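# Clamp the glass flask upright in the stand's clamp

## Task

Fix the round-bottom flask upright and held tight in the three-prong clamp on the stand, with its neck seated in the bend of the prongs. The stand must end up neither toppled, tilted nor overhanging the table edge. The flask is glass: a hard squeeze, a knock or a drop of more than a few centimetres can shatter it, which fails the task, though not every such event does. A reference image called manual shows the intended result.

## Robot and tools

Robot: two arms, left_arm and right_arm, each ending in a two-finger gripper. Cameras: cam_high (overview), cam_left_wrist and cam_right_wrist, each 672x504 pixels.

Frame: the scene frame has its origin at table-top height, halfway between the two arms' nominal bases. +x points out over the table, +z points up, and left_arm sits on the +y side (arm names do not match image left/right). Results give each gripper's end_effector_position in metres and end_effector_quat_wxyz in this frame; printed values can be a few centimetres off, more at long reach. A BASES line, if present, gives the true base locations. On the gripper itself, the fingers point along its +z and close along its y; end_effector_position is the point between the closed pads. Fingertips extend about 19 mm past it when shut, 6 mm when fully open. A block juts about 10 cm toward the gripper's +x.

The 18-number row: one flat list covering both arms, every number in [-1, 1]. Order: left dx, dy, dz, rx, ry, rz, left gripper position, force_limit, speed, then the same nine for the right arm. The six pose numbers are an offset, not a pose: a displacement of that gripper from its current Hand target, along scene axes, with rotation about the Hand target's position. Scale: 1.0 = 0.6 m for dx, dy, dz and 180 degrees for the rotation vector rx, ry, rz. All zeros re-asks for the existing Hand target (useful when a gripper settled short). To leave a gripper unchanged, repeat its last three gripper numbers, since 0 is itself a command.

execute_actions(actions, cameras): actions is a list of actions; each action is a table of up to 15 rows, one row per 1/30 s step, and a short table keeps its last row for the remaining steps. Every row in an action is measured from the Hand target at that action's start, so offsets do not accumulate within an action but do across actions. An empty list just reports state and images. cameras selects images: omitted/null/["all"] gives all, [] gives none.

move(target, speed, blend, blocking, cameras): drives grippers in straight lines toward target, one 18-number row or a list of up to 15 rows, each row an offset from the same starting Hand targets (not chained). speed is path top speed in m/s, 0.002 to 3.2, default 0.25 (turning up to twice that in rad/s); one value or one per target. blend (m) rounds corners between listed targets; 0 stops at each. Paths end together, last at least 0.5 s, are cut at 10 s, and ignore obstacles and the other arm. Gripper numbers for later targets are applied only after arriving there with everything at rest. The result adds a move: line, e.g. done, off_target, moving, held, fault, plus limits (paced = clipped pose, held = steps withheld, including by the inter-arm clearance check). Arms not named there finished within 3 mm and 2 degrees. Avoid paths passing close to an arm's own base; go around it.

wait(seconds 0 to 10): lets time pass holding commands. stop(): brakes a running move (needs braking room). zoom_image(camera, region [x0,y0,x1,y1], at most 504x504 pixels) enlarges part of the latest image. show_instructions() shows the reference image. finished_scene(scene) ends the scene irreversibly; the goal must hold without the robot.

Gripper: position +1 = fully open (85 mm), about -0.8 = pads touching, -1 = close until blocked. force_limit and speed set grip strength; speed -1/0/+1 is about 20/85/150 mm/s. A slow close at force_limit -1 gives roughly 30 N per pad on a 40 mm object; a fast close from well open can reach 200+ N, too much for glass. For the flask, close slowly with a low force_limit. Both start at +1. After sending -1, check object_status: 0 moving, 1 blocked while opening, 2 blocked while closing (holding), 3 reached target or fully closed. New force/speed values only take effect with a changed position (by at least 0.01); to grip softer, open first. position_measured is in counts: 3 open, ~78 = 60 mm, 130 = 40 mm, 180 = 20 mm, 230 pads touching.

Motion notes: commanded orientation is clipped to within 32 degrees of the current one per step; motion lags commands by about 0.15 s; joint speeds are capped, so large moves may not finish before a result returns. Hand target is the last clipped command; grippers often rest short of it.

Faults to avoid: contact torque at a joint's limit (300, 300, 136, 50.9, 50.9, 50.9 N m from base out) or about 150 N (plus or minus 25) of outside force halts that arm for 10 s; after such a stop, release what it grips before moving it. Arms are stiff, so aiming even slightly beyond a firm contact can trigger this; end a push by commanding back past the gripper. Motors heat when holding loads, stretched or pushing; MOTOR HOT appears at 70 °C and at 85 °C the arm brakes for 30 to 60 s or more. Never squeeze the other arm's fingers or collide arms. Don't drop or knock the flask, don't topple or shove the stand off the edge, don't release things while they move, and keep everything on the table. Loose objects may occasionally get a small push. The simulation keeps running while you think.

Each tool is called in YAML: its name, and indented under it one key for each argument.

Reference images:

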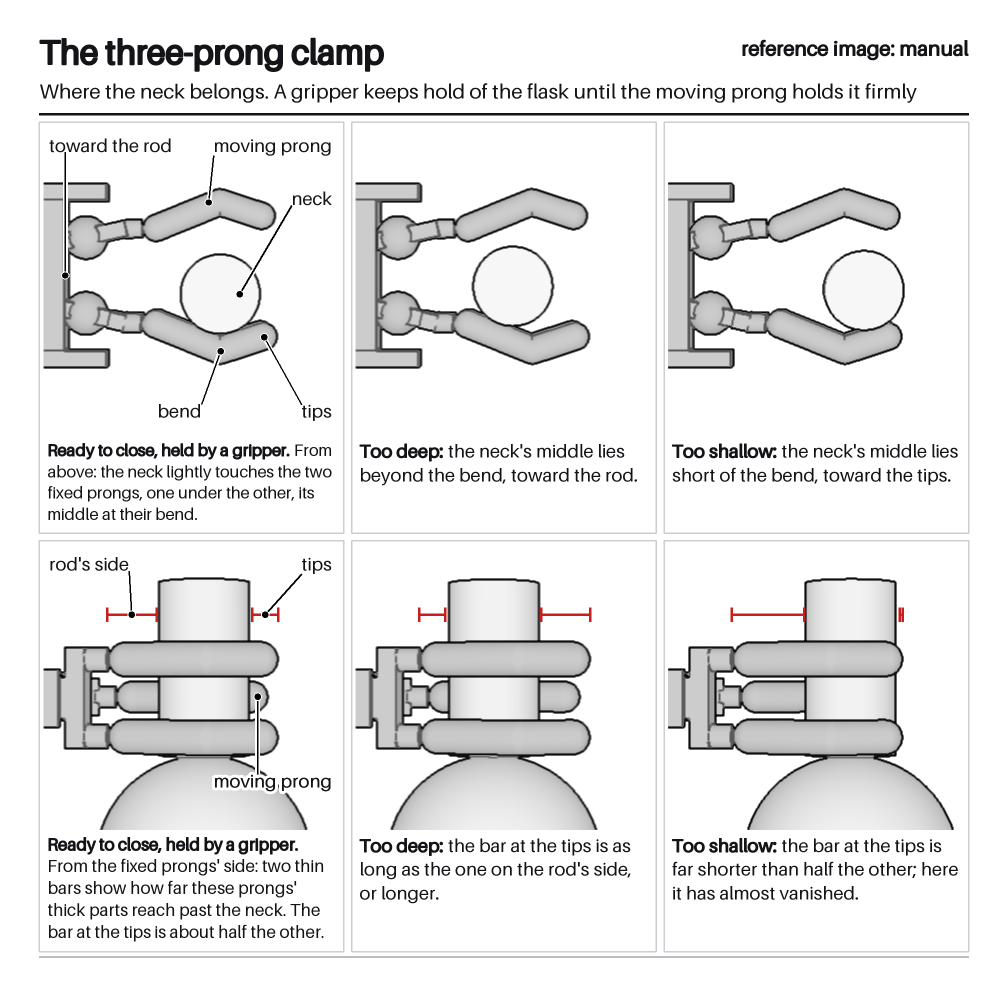

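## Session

execute_actions:
  actions: []

Scene clock: 0.00 s.
left_arm: end_effector_position=(+1.0644, +0.5885, +0.1805) position_measured=3 object_status=3 end_effector_quat_wxyz=(+0.110, +0.836, -0.485, +0.231) | right_arm: end_effector_position=(+0.5903, -0.7880, +0.1017) position_measured=3 object_status=3 end_effector_quat_wxyz=(+0.651, -0.204, -0.731, -0.003)
Joint positions: left_arm=[3.272 -0.887 1.4 -2.365 -2.011 -2.086] | right_arm=[2.725 -0.84 1.594 -0.908 -1.72 0.244]
Joint velocities: within noise
Joint torques (N m): no reading
Motor temperatures (°C): left_arm=[27 30 27 35 34 35] | right_arm=[27 26 29 35 32 31]
Hand target: left_arm +1.0644, +0.5885, +0.1805; +0.110, +0.836, -0.485, +0.231 | right_arm +0.5903, -0.7880, +0.1017; +0.651, -0.204, -0.731, -0.003
Tool commands: left_gripper/position=+1.0 left_gripper/force_limit=+1.0 left_gripper/speed=+1.0 right_gripper/position=+1.0 right_gripper/force_limit=+1.0 right_gripper/speed=+1.0

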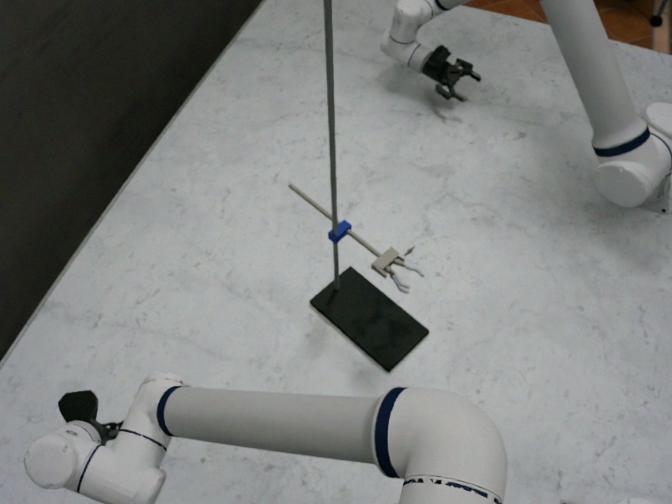

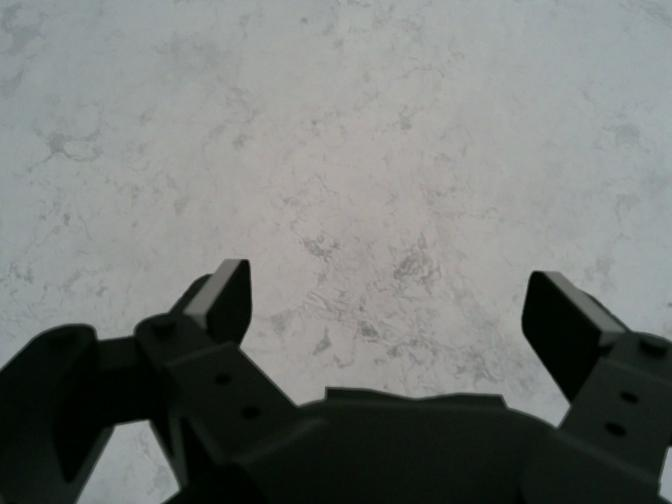

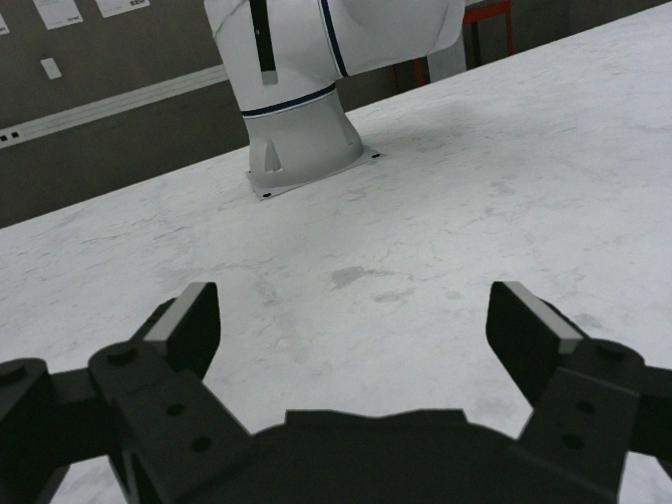

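zoom_image:
  camera: "cam_high"
  region: [280, 170, 450, 380]

zoom_image:
  camera: "cam_high"
  region: [360, 220, 450, 310]

Scaled by 2.400.

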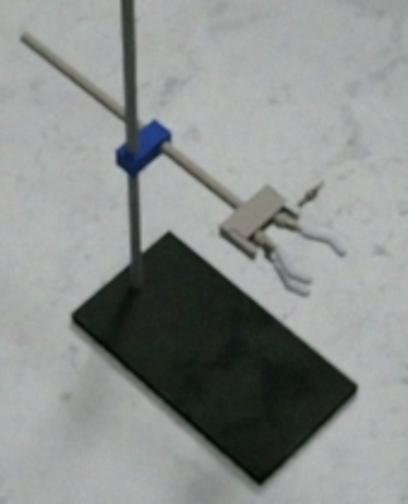

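Scaled by 5.600.

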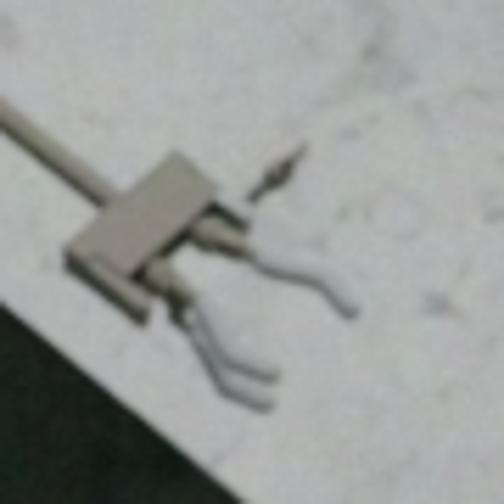

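move:
  target:
    - [-0.1, 0.0, 0.4, -0.0048, 0.04, 0.135, 1, 1, 1, -0.02, 0.18, 0.2, 0.0181, -0.0124, -0.1048, 1, 1, 1]
    - [-0.85, 0.1, 0.5, -0.0239, 0.2002, 0.675, 1, 1, 1, -0.1, 0.897, 0.28, 0.0907, -0.0622, -0.5241, 1, 1, 1]
  speed: [0.4, 0.4]
  blend: [0.05, 0]

Scene clock: 18.40 s.
left_arm: end_effector_position=(+0.5544, +0.6485, +0.4805) position_measured=3 object_status=3 end_effector_quat_wxyz=(+0.000, +0.845, +0.534, +0.000) | right_arm: end_effector_position=(+0.5303, -0.2498, +0.2697) position_measured=3 object_status=3 end_effector_quat_wxyz=(-0.394, +0.587, +0.394, +0.588)
Joint positions: left_arm=[3.229 -1.785 1.848 -1.634 -1.571 -4.245] | right_arm=[3.128 -1.536 2.363 -0.831 0.362 0.003]
Joint torques (N m): left_arm=[13.14 -42.36 -57.41 -0.77 2.22 -2.76] | right_arm=[9.59 -42.21 -35.22 2.99 1.83 -2.1]
Hand target: left_arm +0.5544, +0.6485, +0.4805; +0.000, +0.845, +0.534, +0.000 | right_arm +0.5303, -0.2498, +0.2697; -0.394, +0.587, +0.394, +0.587
Off the commanded pose: left_arm 0.000 m, 0 deg | right_arm 0.000 m, 0 deg.
move: done

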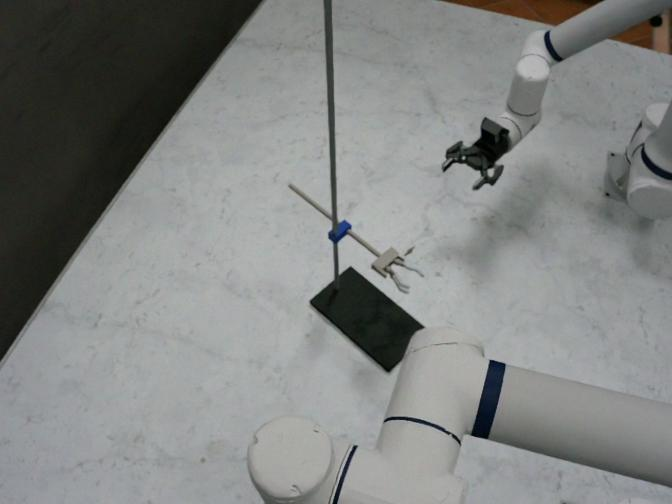

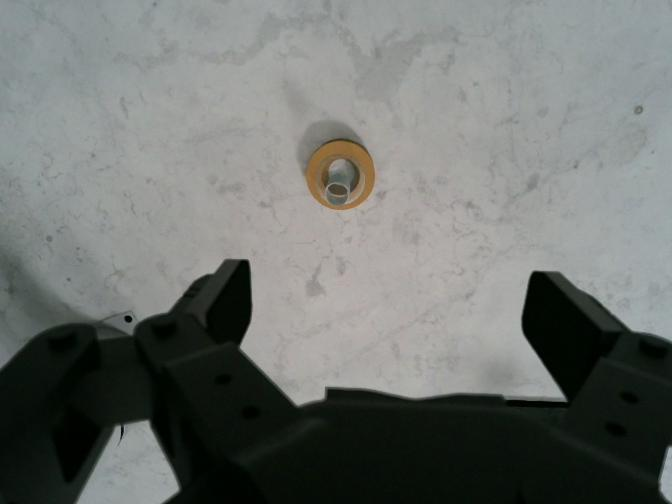

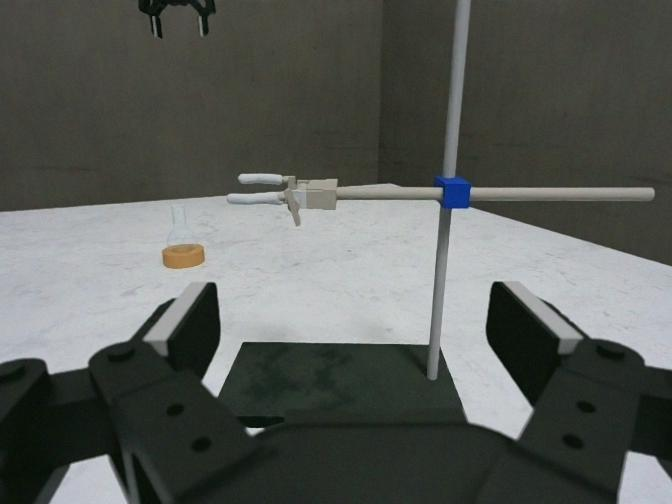

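zoom_image:
  camera: "cam_right_wrist"
  region: [210, 150, 370, 250]

zoom_image:
  camera: "cam_left_wrist"
  region: [290, 120, 390, 220]

Scaled by 3.150.

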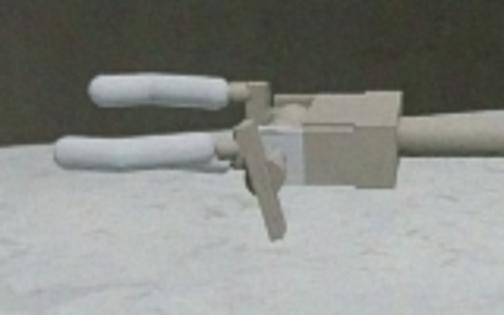

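Scaled by 5.040.

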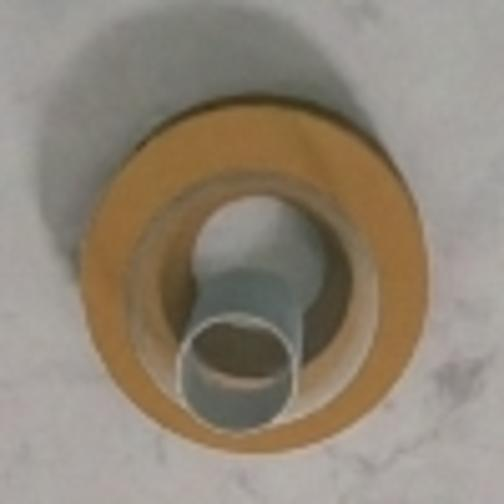

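move:
  target: [-0.089, -0.0475, -0.4008, 0, 0, 0, 1, 1, 1, 0.0407, 0.2788, -0.0287, -0.0332, -0.0813, 0, 1, 1, 1]
  speed: 0.2

zoom_image:
  camera: "cam_right_wrist"
  region: [200, 120, 470, 320]

zoom_image:
  camera: "cam_left_wrist"
  region: [290, 120, 490, 320]

Scene clock: 30.90 s.
left_arm: end_effector_position=(+0.5010, +0.6200, +0.2401) position_measured=3 object_status=3 end_effector_quat_wxyz=(+0.000, +0.845, +0.534, +0.000) | right_arm: end_effector_position=(+0.5547, -0.0826, +0.2525) position_measured=3 object_status=3 end_effector_quat_wxyz=(-0.310, +0.527, +0.471, +0.636)
Joint positions: left_arm=[3.175 -1.772 2.28 -2.079 -1.571 -4.299] | right_arm=[3.477 -1.347 2.18 -0.835 0.711 -0.275]
Joint torques (N m): left_arm=[-12.97 -12.03 -49.64 -5.43 2.14 -3.73] | right_arm=[8.39 -42 -34.56 1.69 2.13 -1.01]
Hand target: left_arm +0.5010, +0.6200, +0.2400; +0.000, +0.845, +0.534, +0.000 | right_arm +0.5547, -0.0825, +0.2525; -0.310, +0.527, +0.471, +0.636
Off the commanded pose: left_arm 0.000 m, 0 deg | right_arm 0.000 m, 0 deg.
move: done

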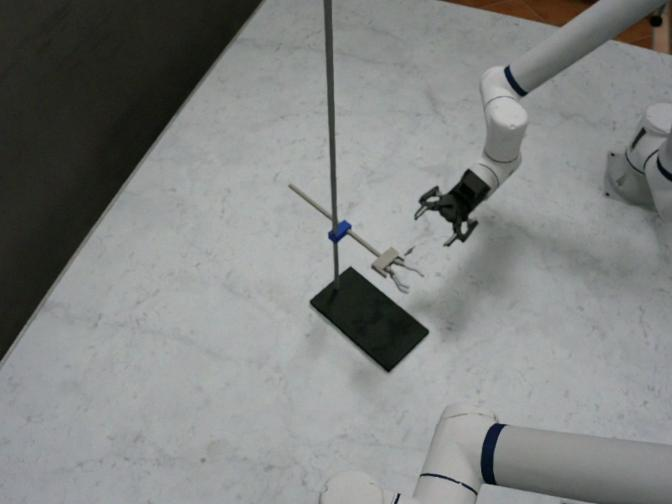

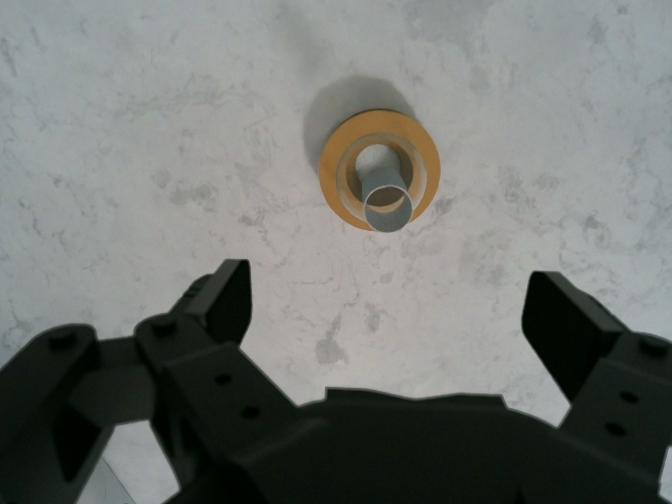

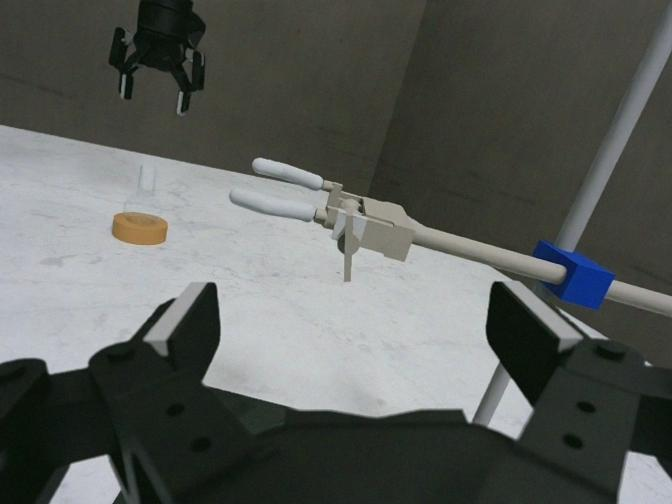

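Scaled by 1.867.

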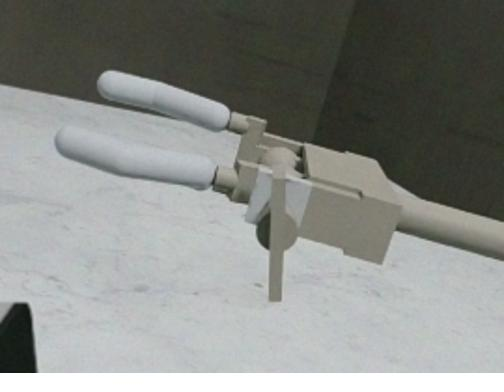

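Scaled by 2.520.

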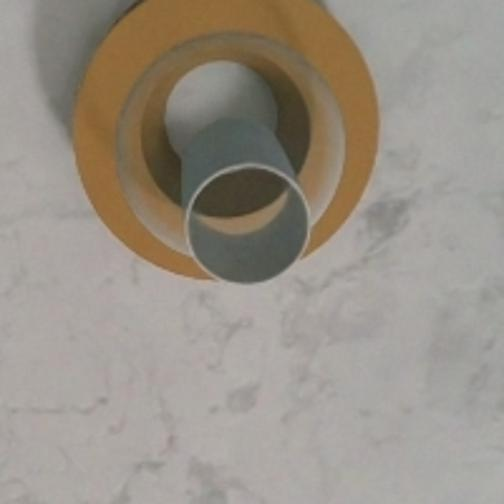

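move:
  target:
    - [0.0055, -0.0009, -0.0667, 0, 0, 0, 1, 1, 1, 0.0189, 0.0463, 0, -0.1892, -0.463, 0, 1, 1, 1]
    - [0.011, -0.0018, -0.1334, 0, 0, 0, 1, 1, 1, 0.0412, 0.1009, 0, -0.3763, -0.9208, 0, 1, 1, 1]
  speed: 0.4

zoom_image:
  camera: "cam_right_wrist"
  region: [180, 120, 530, 420]

zoom_image:
  camera: "cam_left_wrist"
  region: [230, 140, 550, 380]

zoom_image:
  camera: "cam_high"
  region: [360, 180, 480, 300]

Scene clock: 40.50 s.
left_arm: end_effector_position=(+0.5076, +0.6189, +0.1599) position_measured=3 object_status=3 end_effector_quat_wxyz=(+0.000, +0.845, +0.534, +0.000) | right_arm: end_effector_position=(+0.5794, -0.0220, +0.2524) position_measured=3 object_status=3 end_effector_quat_wxyz=(+0.633, -0.467, +0.531, +0.315)
Joint positions: left_arm=[3.173 -1.659 2.36 -2.271 -1.571 -4.301] | right_arm=[3.564 -1.268 2.068 -0.798 0.798 -3.402]
Joint torques (N m): left_arm=[-10.39 -15.2 -44.37 -5.56 1.57 -2.97] | right_arm=[9.35 -60.34 -36.19 2.06 1.57 -1.08]
Hand target: left_arm +0.5076, +0.6189, +0.1599; +0.000, +0.845, +0.534, +0.000 | right_arm +0.5794, -0.0220, +0.2525; +0.633, -0.467, +0.531, +0.315
Off the commanded pose: left_arm 0.000 m, 0 deg | right_arm 0.000 m, 0 deg.
move: done

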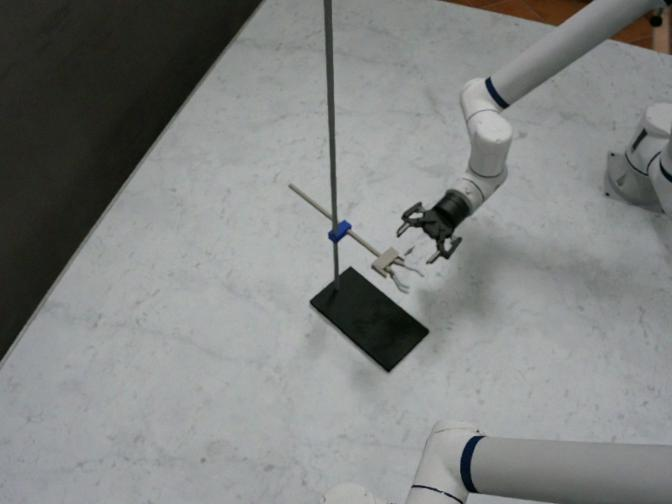

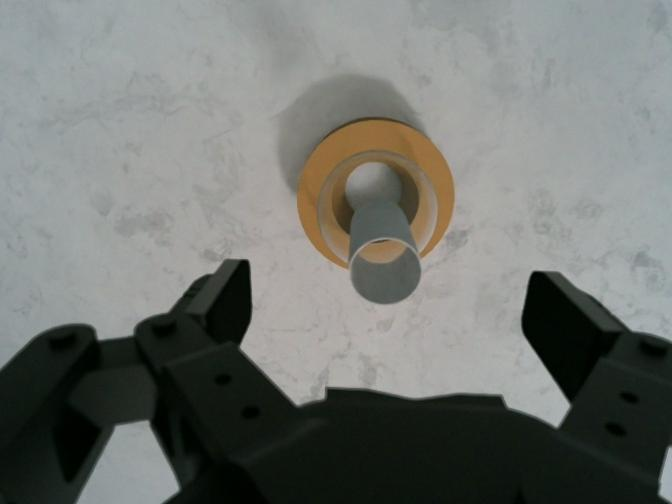

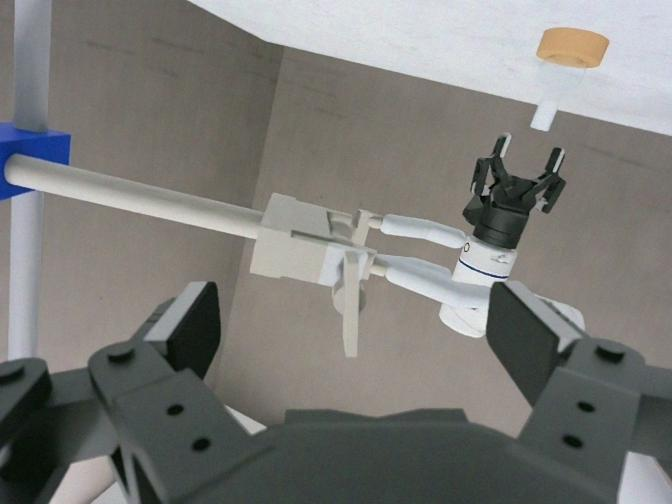

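Scaled by 1.440.

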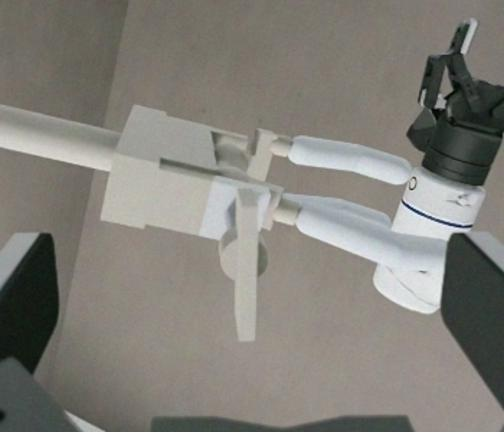

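Scaled by 1.575.

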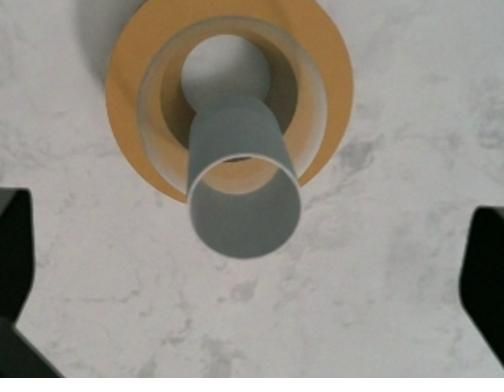

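Scaled by 4.200.

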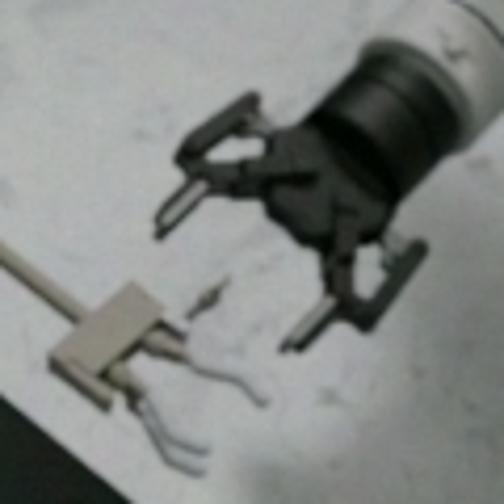

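move:
  target:
    - [0, 0, -0.0383, 0, 0, 0, 1, -1, -1, 0, 0, 0, 0, 0, 0, -1, -1, -1]
    - [0, 0, -0.0383, 0, 0, 0, -1, -1, -1, 0, 0, 0, 0, 0, 0, -1, -1, -1]
  speed: 0.1

zoom_image:
  camera: "cam_left_wrist"
  region: [280, 200, 500, 400]

zoom_image:
  camera: "cam_right_wrist"
  region: [180, 120, 530, 420]

Scene clock: 53.30 s.
left_arm: end_effector_position=(+0.5076, +0.6189, +0.1370) position_measured=164 object_status=2 end_effector_quat_wxyz=(+0.000, +0.845, +0.534, +0.000) | right_arm: end_effector_position=(+0.5794, -0.0220, +0.2524) position_measured=206 object_status=2 end_effector_quat_wxyz=(+0.633, -0.467, +0.531, +0.315)
Joint positions: left_arm=[3.173 -1.624 2.382 -2.329 -1.571 -4.301] | right_arm=[3.564 -1.268 2.068 -0.798 0.798 -3.403]
Joint torques (N m): left_arm=[11.07 -18.17 -56.84 -5.14 -1.2 2.22] | right_arm=[6.95 -52.91 -17.24 -2.06 -4.03 -1.08]
Hand target: left_arm +0.5076, +0.6189, +0.1370; +0.000, +0.845, +0.534, +0.000 | right_arm +0.5794, -0.0220, +0.2525; +0.633, -0.467, +0.531, +0.315
Off the commanded pose: left_arm 0.000 m, 0 deg | right_arm 0.000 m, 0 deg.
move: done

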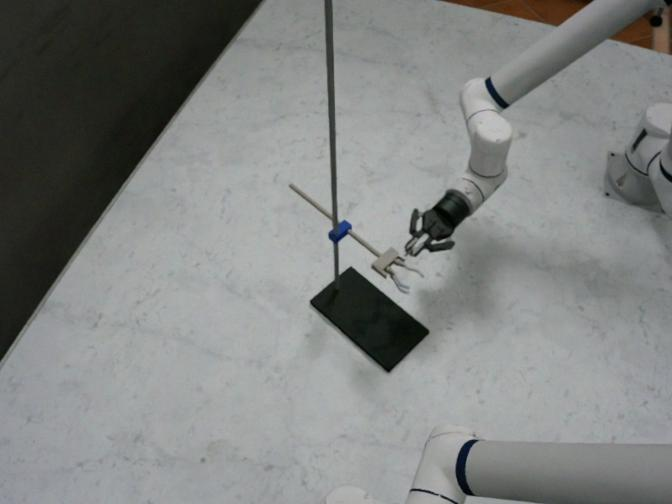

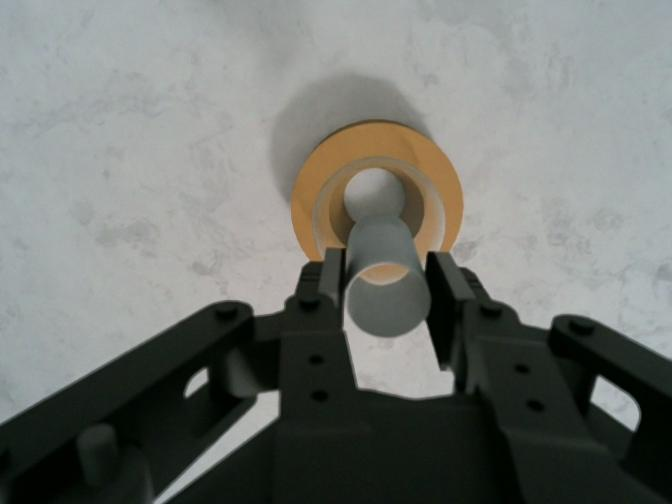

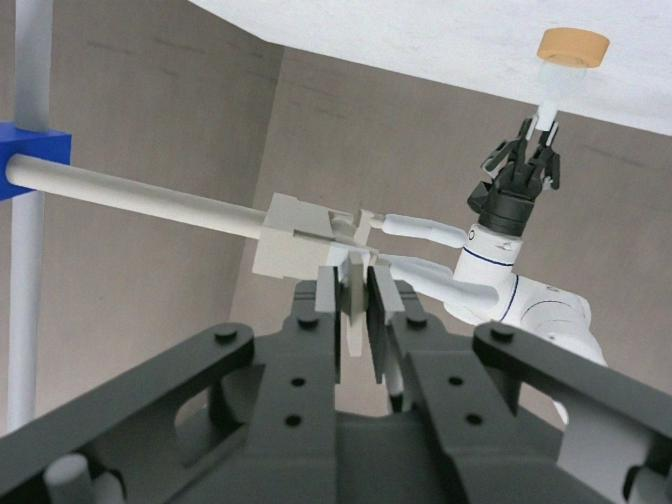

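Scaled by 2.291.

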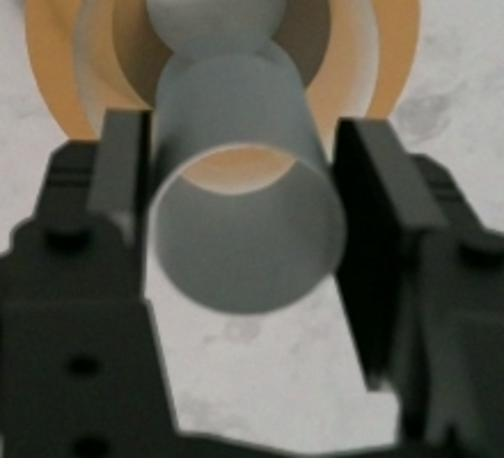

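Scaled by 1.440.

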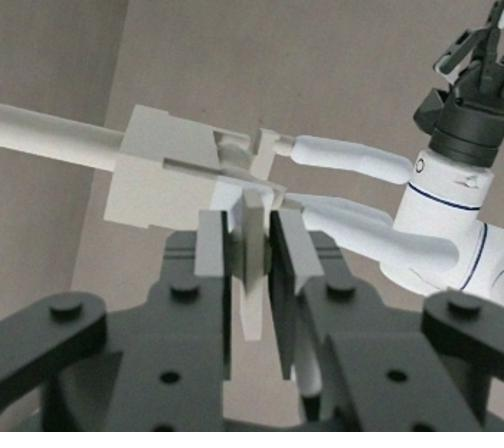

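move:
  target:
    - [0, 0, 0, 0, 0, 0, 0.1, -1, -1, 0, 0, 0, 0, 0, 0, -1, -1, -1]
    - [0, 0, 0.0067, 0, 0, 0, 0.1, -1, -1, 0, 0, 0, 0, 0, 0, -1, -1, -1]
    - [0, 0, 0.0067, 0, 0, 0, -1, -1, -1, 0, 0, 0, 0, 0, 0, -1, -1, -1]
  speed: 0.1
  cameras: ["cam_left_wrist"]

wait:
  seconds: 0.3
  cameras: ["cam_left_wrist"]

zoom_image:
  camera: "cam_left_wrist"
  region: [280, 200, 500, 400]

Scene clock: 61.50 s.
left_arm: end_effector_position=(+0.5076, +0.6189, +0.1410) position_measured=165 object_status=2 end_effector_quat_wxyz=(+0.000, +0.845, +0.534, +0.000) | right_arm: end_effector_position=(+0.5794, -0.0220, +0.2524) position_measured=206 object_status=2 end_effector_quat_wxyz=(+0.633, -0.467, +0.531, +0.315)
Joint positions: left_arm=[3.173 -1.63 2.378 -2.319 -1.571 -4.301] | right_arm=[3.564 -1.268 2.068 -0.798 0.798 -3.403]
Joint torques (N m): left_arm=[9.81 -41.07 -55.65 -1.01 -1.34 1.87] | right_arm=[6.82 -53.42 -22.4 -2.5 -2.81 -1.26]
Hand target: left_arm +0.5076, +0.6189, +0.1410; +0.000, +0.845, +0.534, +0.000 | right_arm +0.5794, -0.0220, +0.2525; +0.633, -0.467, +0.531, +0.315
Off the commanded pose: left_arm 0.000 m, 0 deg | right_arm 0.000 m, 0 deg.
move: done
Images, in order (width x height): cam_left_wrist 672x504.

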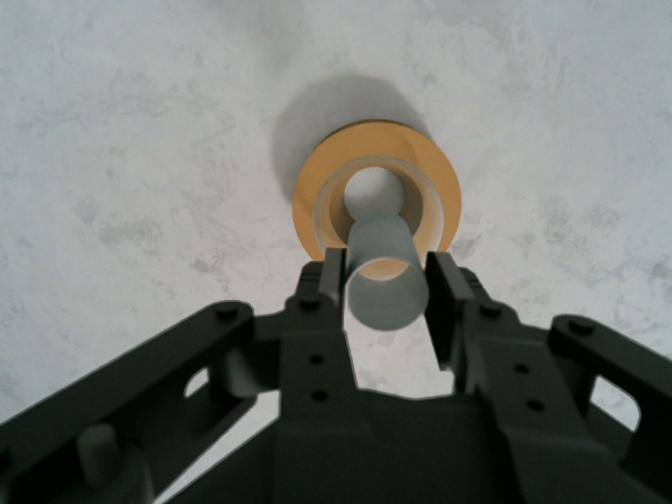

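Scene clock: 61.80 s.
left_arm: end_effector_position=(+0.5076, +0.6189, +0.1410) position_measured=165 object_status=2 end_effector_quat_wxyz=(+0.000, +0.845, +0.534, +0.000) | right_arm: end_effector_position=(+0.5794, -0.0220, +0.2524) position_measured=206 object_status=2 end_effector_quat_wxyz=(+0.633, -0.467, +0.531, +0.315)
Joint positions: left_arm=[3.173 -1.63 2.378 -2.319 -1.571 -4.301] | right_arm=[3.564 -1.268 2.068 -0.798 0.798 -3.403]
Joint torques (N m): left_arm=[8.65 -42.73 -54.13 -1.19 -1.18 1.87] | right_arm=[7.4 -53.45 -22.61 -2.2 -3.01 -1.07]
Hand target: left_arm +0.5076, +0.6189, +0.1410; +0.000, +0.845, +0.534, +0.000 | right_arm +0.5794, -0.0220, +0.2525; +0.633, -0.467, +0.531, +0.315
Tool commands: left_gripper/position=-1.0 left_gripper/force_limit=-1.0 left_gripper/speed=-1.0 right_gripper/position=-1.0 right_gripper/force_limit=-1.0 right_gripper/speed=-1.0
Off the commanded pose: left_arm 0.000 m, 0 deg | right_arm 0.000 m, 0 deg.
wait: 0.30 s; at rest by 0.17 s
Images, in order (width x height): cam_left_wrist 672x504.

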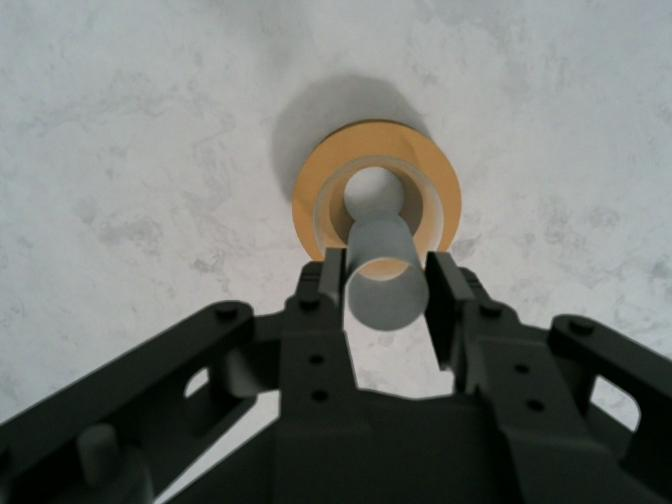

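Scaled by 2.291.

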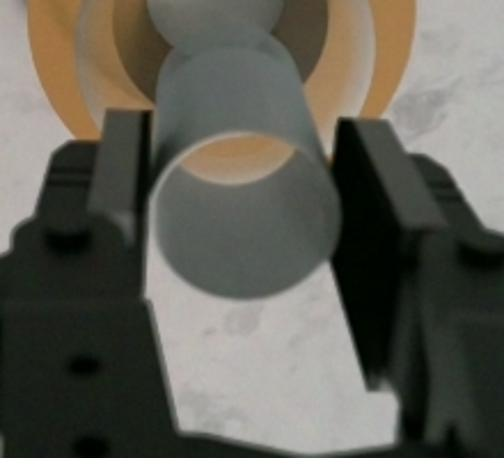

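move:
  target:
    - [0, 0, 0.25, 0, 0, 0, -1, -1, -1, 0, 0, 0, 0, 0, 0, -1, -1, -1]
    - [-0.0123, -0.887, 0.2553, 0, 0, 0, -1, -1, -1, 0, 0, 0, 0, 0, 0, -1, -1, -1]
  speed: [0.15, 0.25]
  blend: [0.04, 0]

zoom_image:
  camera: "cam_left_wrist"
  region: [280, 120, 600, 380]

zoom_image:
  camera: "cam_right_wrist"
  region: [300, 120, 672, 400]

Scene clock: 68.03 s.
left_arm: end_effector_position=(+0.5002, +0.0870, +0.2942) position_measured=165 object_status=2 end_effector_quat_wxyz=(+0.000, +0.845, +0.534, +0.000) | right_arm: end_effector_position=(+0.5794, -0.0220, +0.2524) position_measured=206 object_status=2 end_effector_quat_wxyz=(+0.633, -0.467, +0.531, +0.315)
Joint positions: left_arm=[2.276 -1.641 2.065 -1.995 -1.571 -5.198] | right_arm=[3.564 -1.268 2.068 -0.798 0.798 -3.403]
Joint torques (N m): left_arm=[-8.76 -24.79 -72.82 -5.73 2.4 -2.66] | right_arm=[6.88 -53.66 -27.73 -2.4 -1.95 -1.09]
Hand target: left_arm +0.5003, +0.0867, +0.2942; +0.000, +0.845, +0.534, +0.000 | right_arm +0.5794, -0.0220, +0.2525; +0.633, -0.467, +0.531, +0.315
Off the commanded pose: left_arm 0.000 m, 0 deg | right_arm 0.000 m, 0 deg.
move: done

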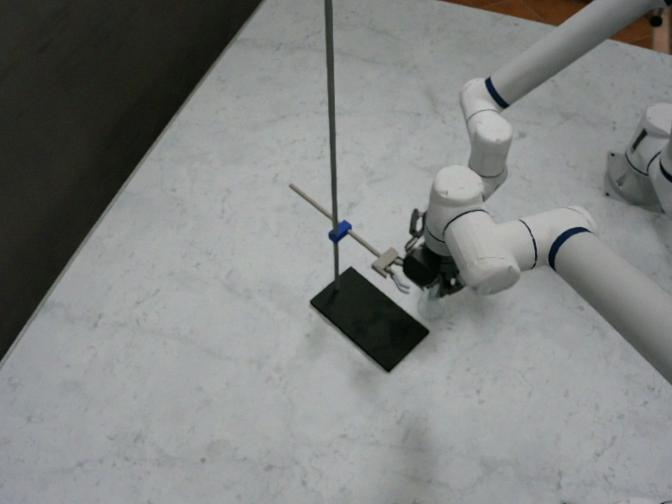

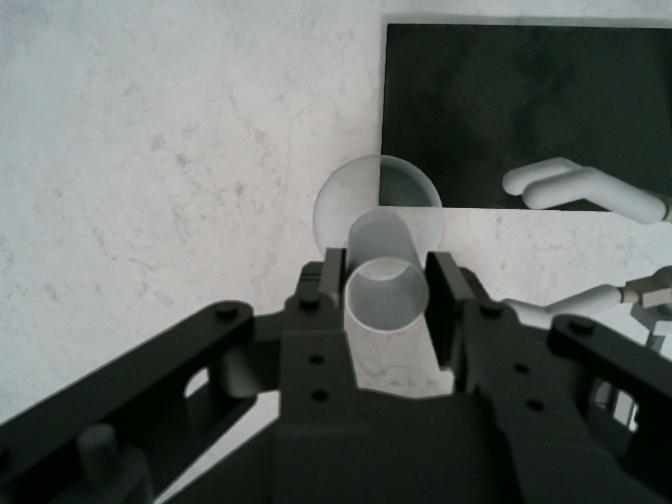

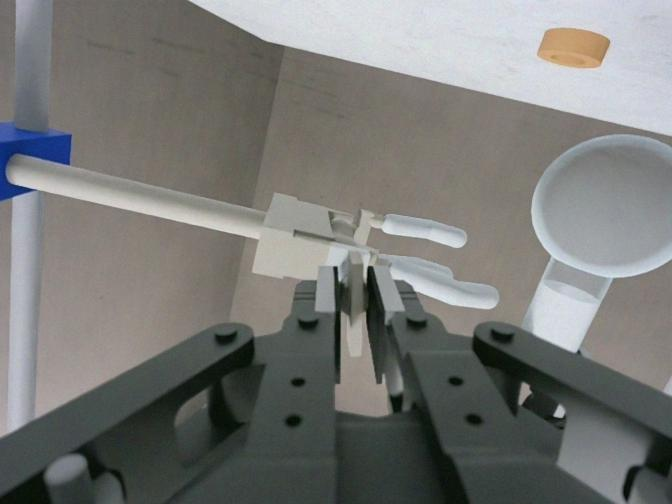

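Scaled by 1.575.

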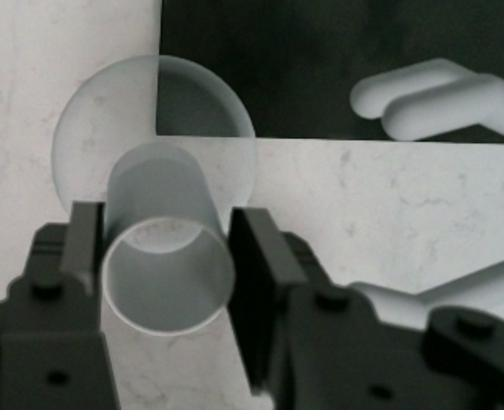

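Scaled by 1.355.

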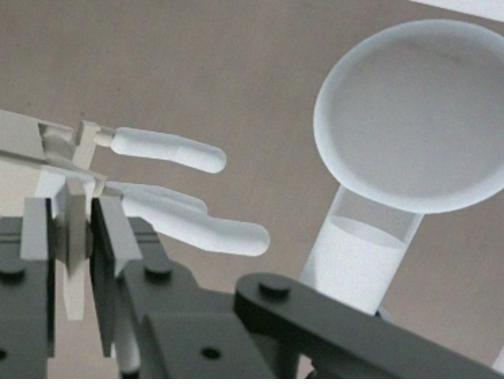

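zoom_image:
  camera: "cam_left_wrist"
  region: [480, 130, 672, 350]

Scaled by 2.291.

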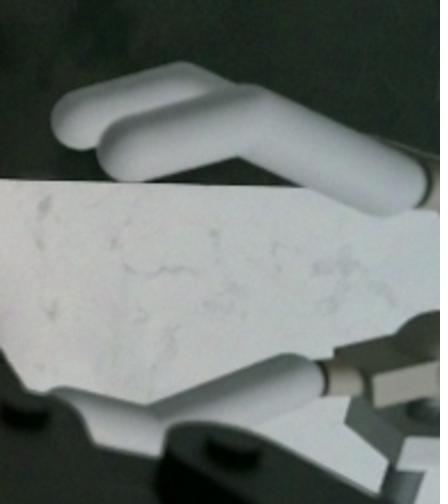

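move:
  target: [0.0355, -0.003, 0, 0, 0, 0, -1, -1, -1, -0.0003, -0.0008, 0, -0.313, -0.7666, 0, -1, -1, -1]
  speed: 0.6

zoom_image:
  camera: "cam_left_wrist"
  region: [320, 120, 640, 370]

zoom_image:
  camera: "cam_right_wrist"
  region: [120, 60, 450, 380]

zoom_image:
  camera: "cam_high"
  region: [350, 210, 460, 340]

Scene clock: 83.77 s.
left_arm: end_effector_position=(+0.5216, +0.0849, +0.2942) position_measured=165 object_status=2 end_effector_quat_wxyz=(+0.000, +0.845, +0.534, +0.000) | right_arm: end_effector_position=(+0.5792, -0.0224, +0.2525) position_measured=206 object_status=2 end_effector_quat_wxyz=(-0.473, +0.636, +0.308, +0.526)
Joint positions: left_arm=[2.302 -1.609 2.035 -1.997 -1.571 -5.172] | right_arm=[3.564 -1.269 2.07 -0.803 0.797 -6.001]
Joint torques (N m): left_arm=[12.27 -27.83 -70.57 -5.82 -0.88 3.11] | right_arm=[10.44 -68.77 -38.81 0.53 1.17 -1.16]
Hand target: left_arm +0.5216, +0.0849, +0.2942; +0.000, +0.845, +0.534, +0.000 | right_arm +0.5792, -0.0224, +0.2525; -0.473, +0.636, +0.308, +0.526
Off the commanded pose: left_arm 0.000 m, 0 deg | right_arm 0.000 m, 0 deg.
move: done

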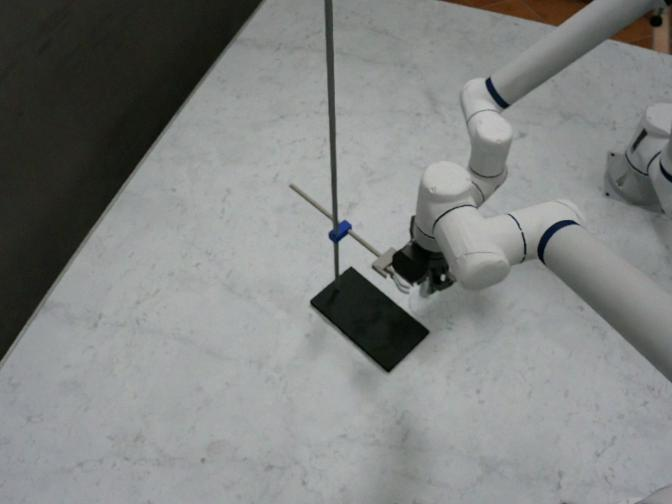

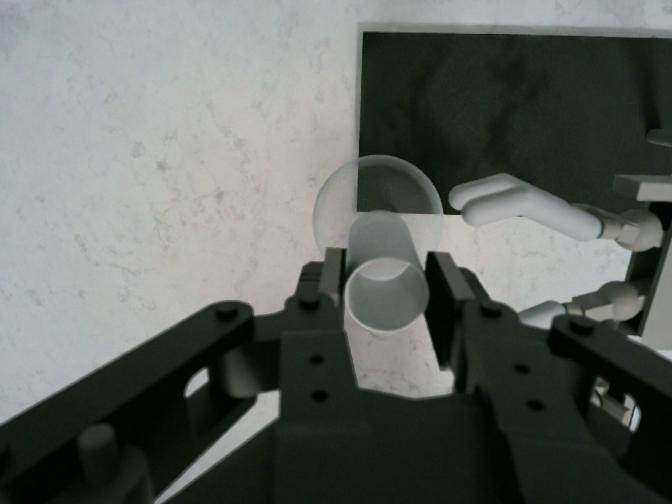

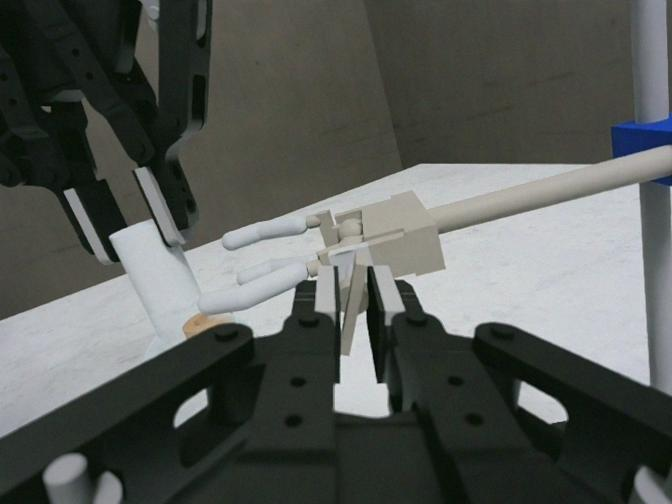

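Scaled by 1.575.

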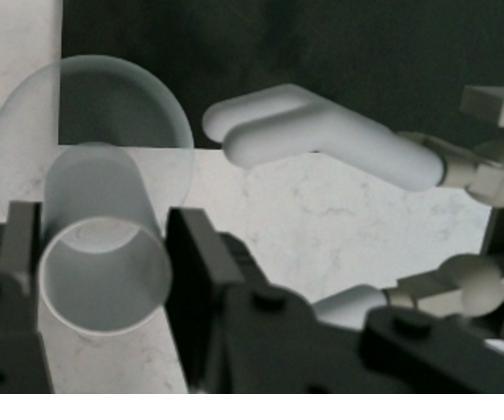

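Scaled by 1.527.

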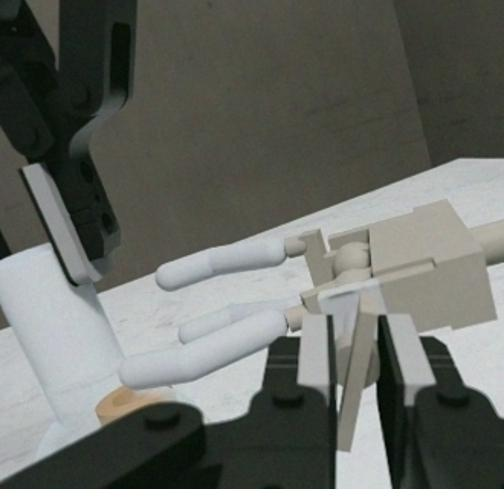

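Scaled by 3.877.

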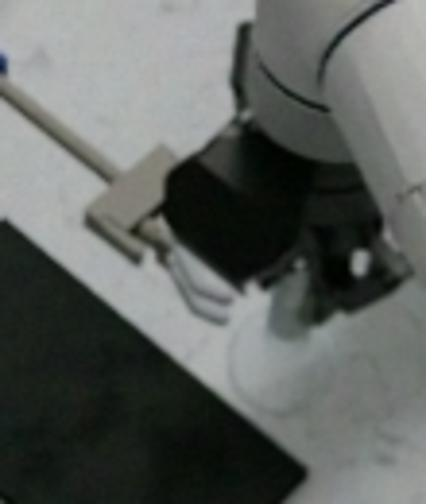

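move:
  target: [0.0376,-0.0179,0,0,0,0,-1,-1,-1,0,0,0,0,0,0,-1,-1,-1]
  speed: 0.04
  cameras: ["cam_left_wrist","cam_right_wrist"]

zoom_image:
  camera: "cam_left_wrist"
  region: [300, 120, 640, 370]

Scene clock: 92.13 s.
left_arm: end_effector_position=(+0.5439, +0.0743, +0.2942) position_measured=165 object_status=2 end_effector_quat_wxyz=(+0.000, +0.845, +0.534, +0.000) | right_arm: end_effector_position=(+0.5792, -0.0224, +0.2524) position_measured=206 object_status=2 end_effector_quat_wxyz=(-0.473, +0.636, +0.308, +0.526)
Joint positions: left_arm=[2.319 -1.568 1.994 -1.998 -1.571 -5.155] | right_arm=[3.564 -1.269 2.07 -0.802 0.797 -6.002]
Joint torques (N m): left_arm=[17.55 -35.21 -68.94 -4.36 -0.04 3.31] | right_arm=[8.61 -67.88 -35.64 0.06 0.95 -1.25]
Hand target: left_arm +0.5441, +0.0742, +0.2942; +0.000, +0.845, +0.534, +0.000 | right_arm +0.5792, -0.0224, +0.2525; -0.473, +0.636, +0.308, +0.526
Off the commanded pose: left_arm 0.000 m, 0 deg | right_arm 0.000 m, 0 deg.
move: done
Images, in order (width x height): cam_left_wrist 672x504, cam_right_wrist 672x504.

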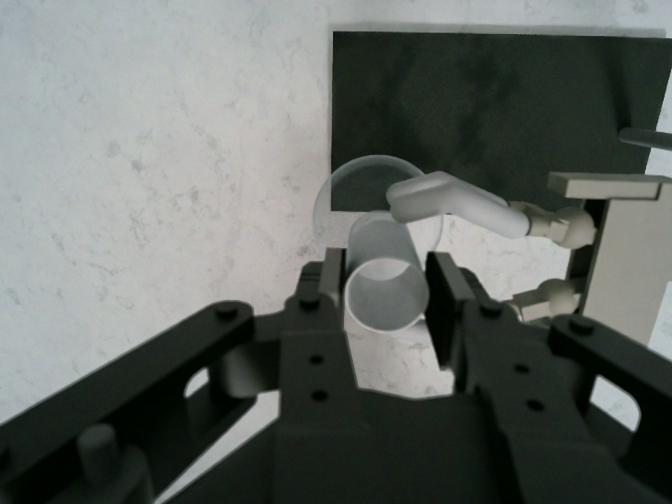

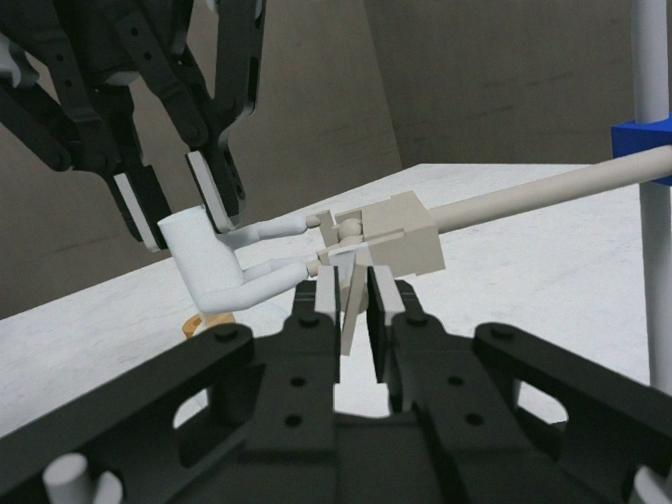

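Scaled by 1.482.

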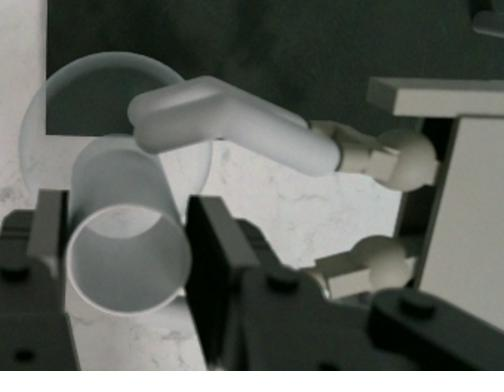

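zoom_image:
  camera: "cam_right_wrist"
  region: [80, 140, 460, 380]

Scaled by 1.326.

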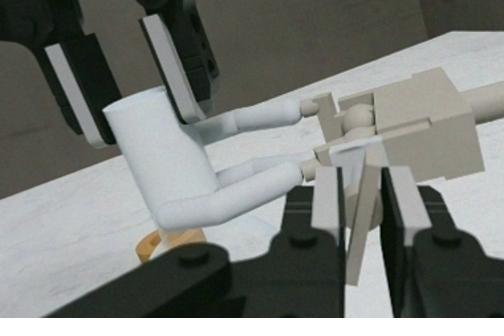

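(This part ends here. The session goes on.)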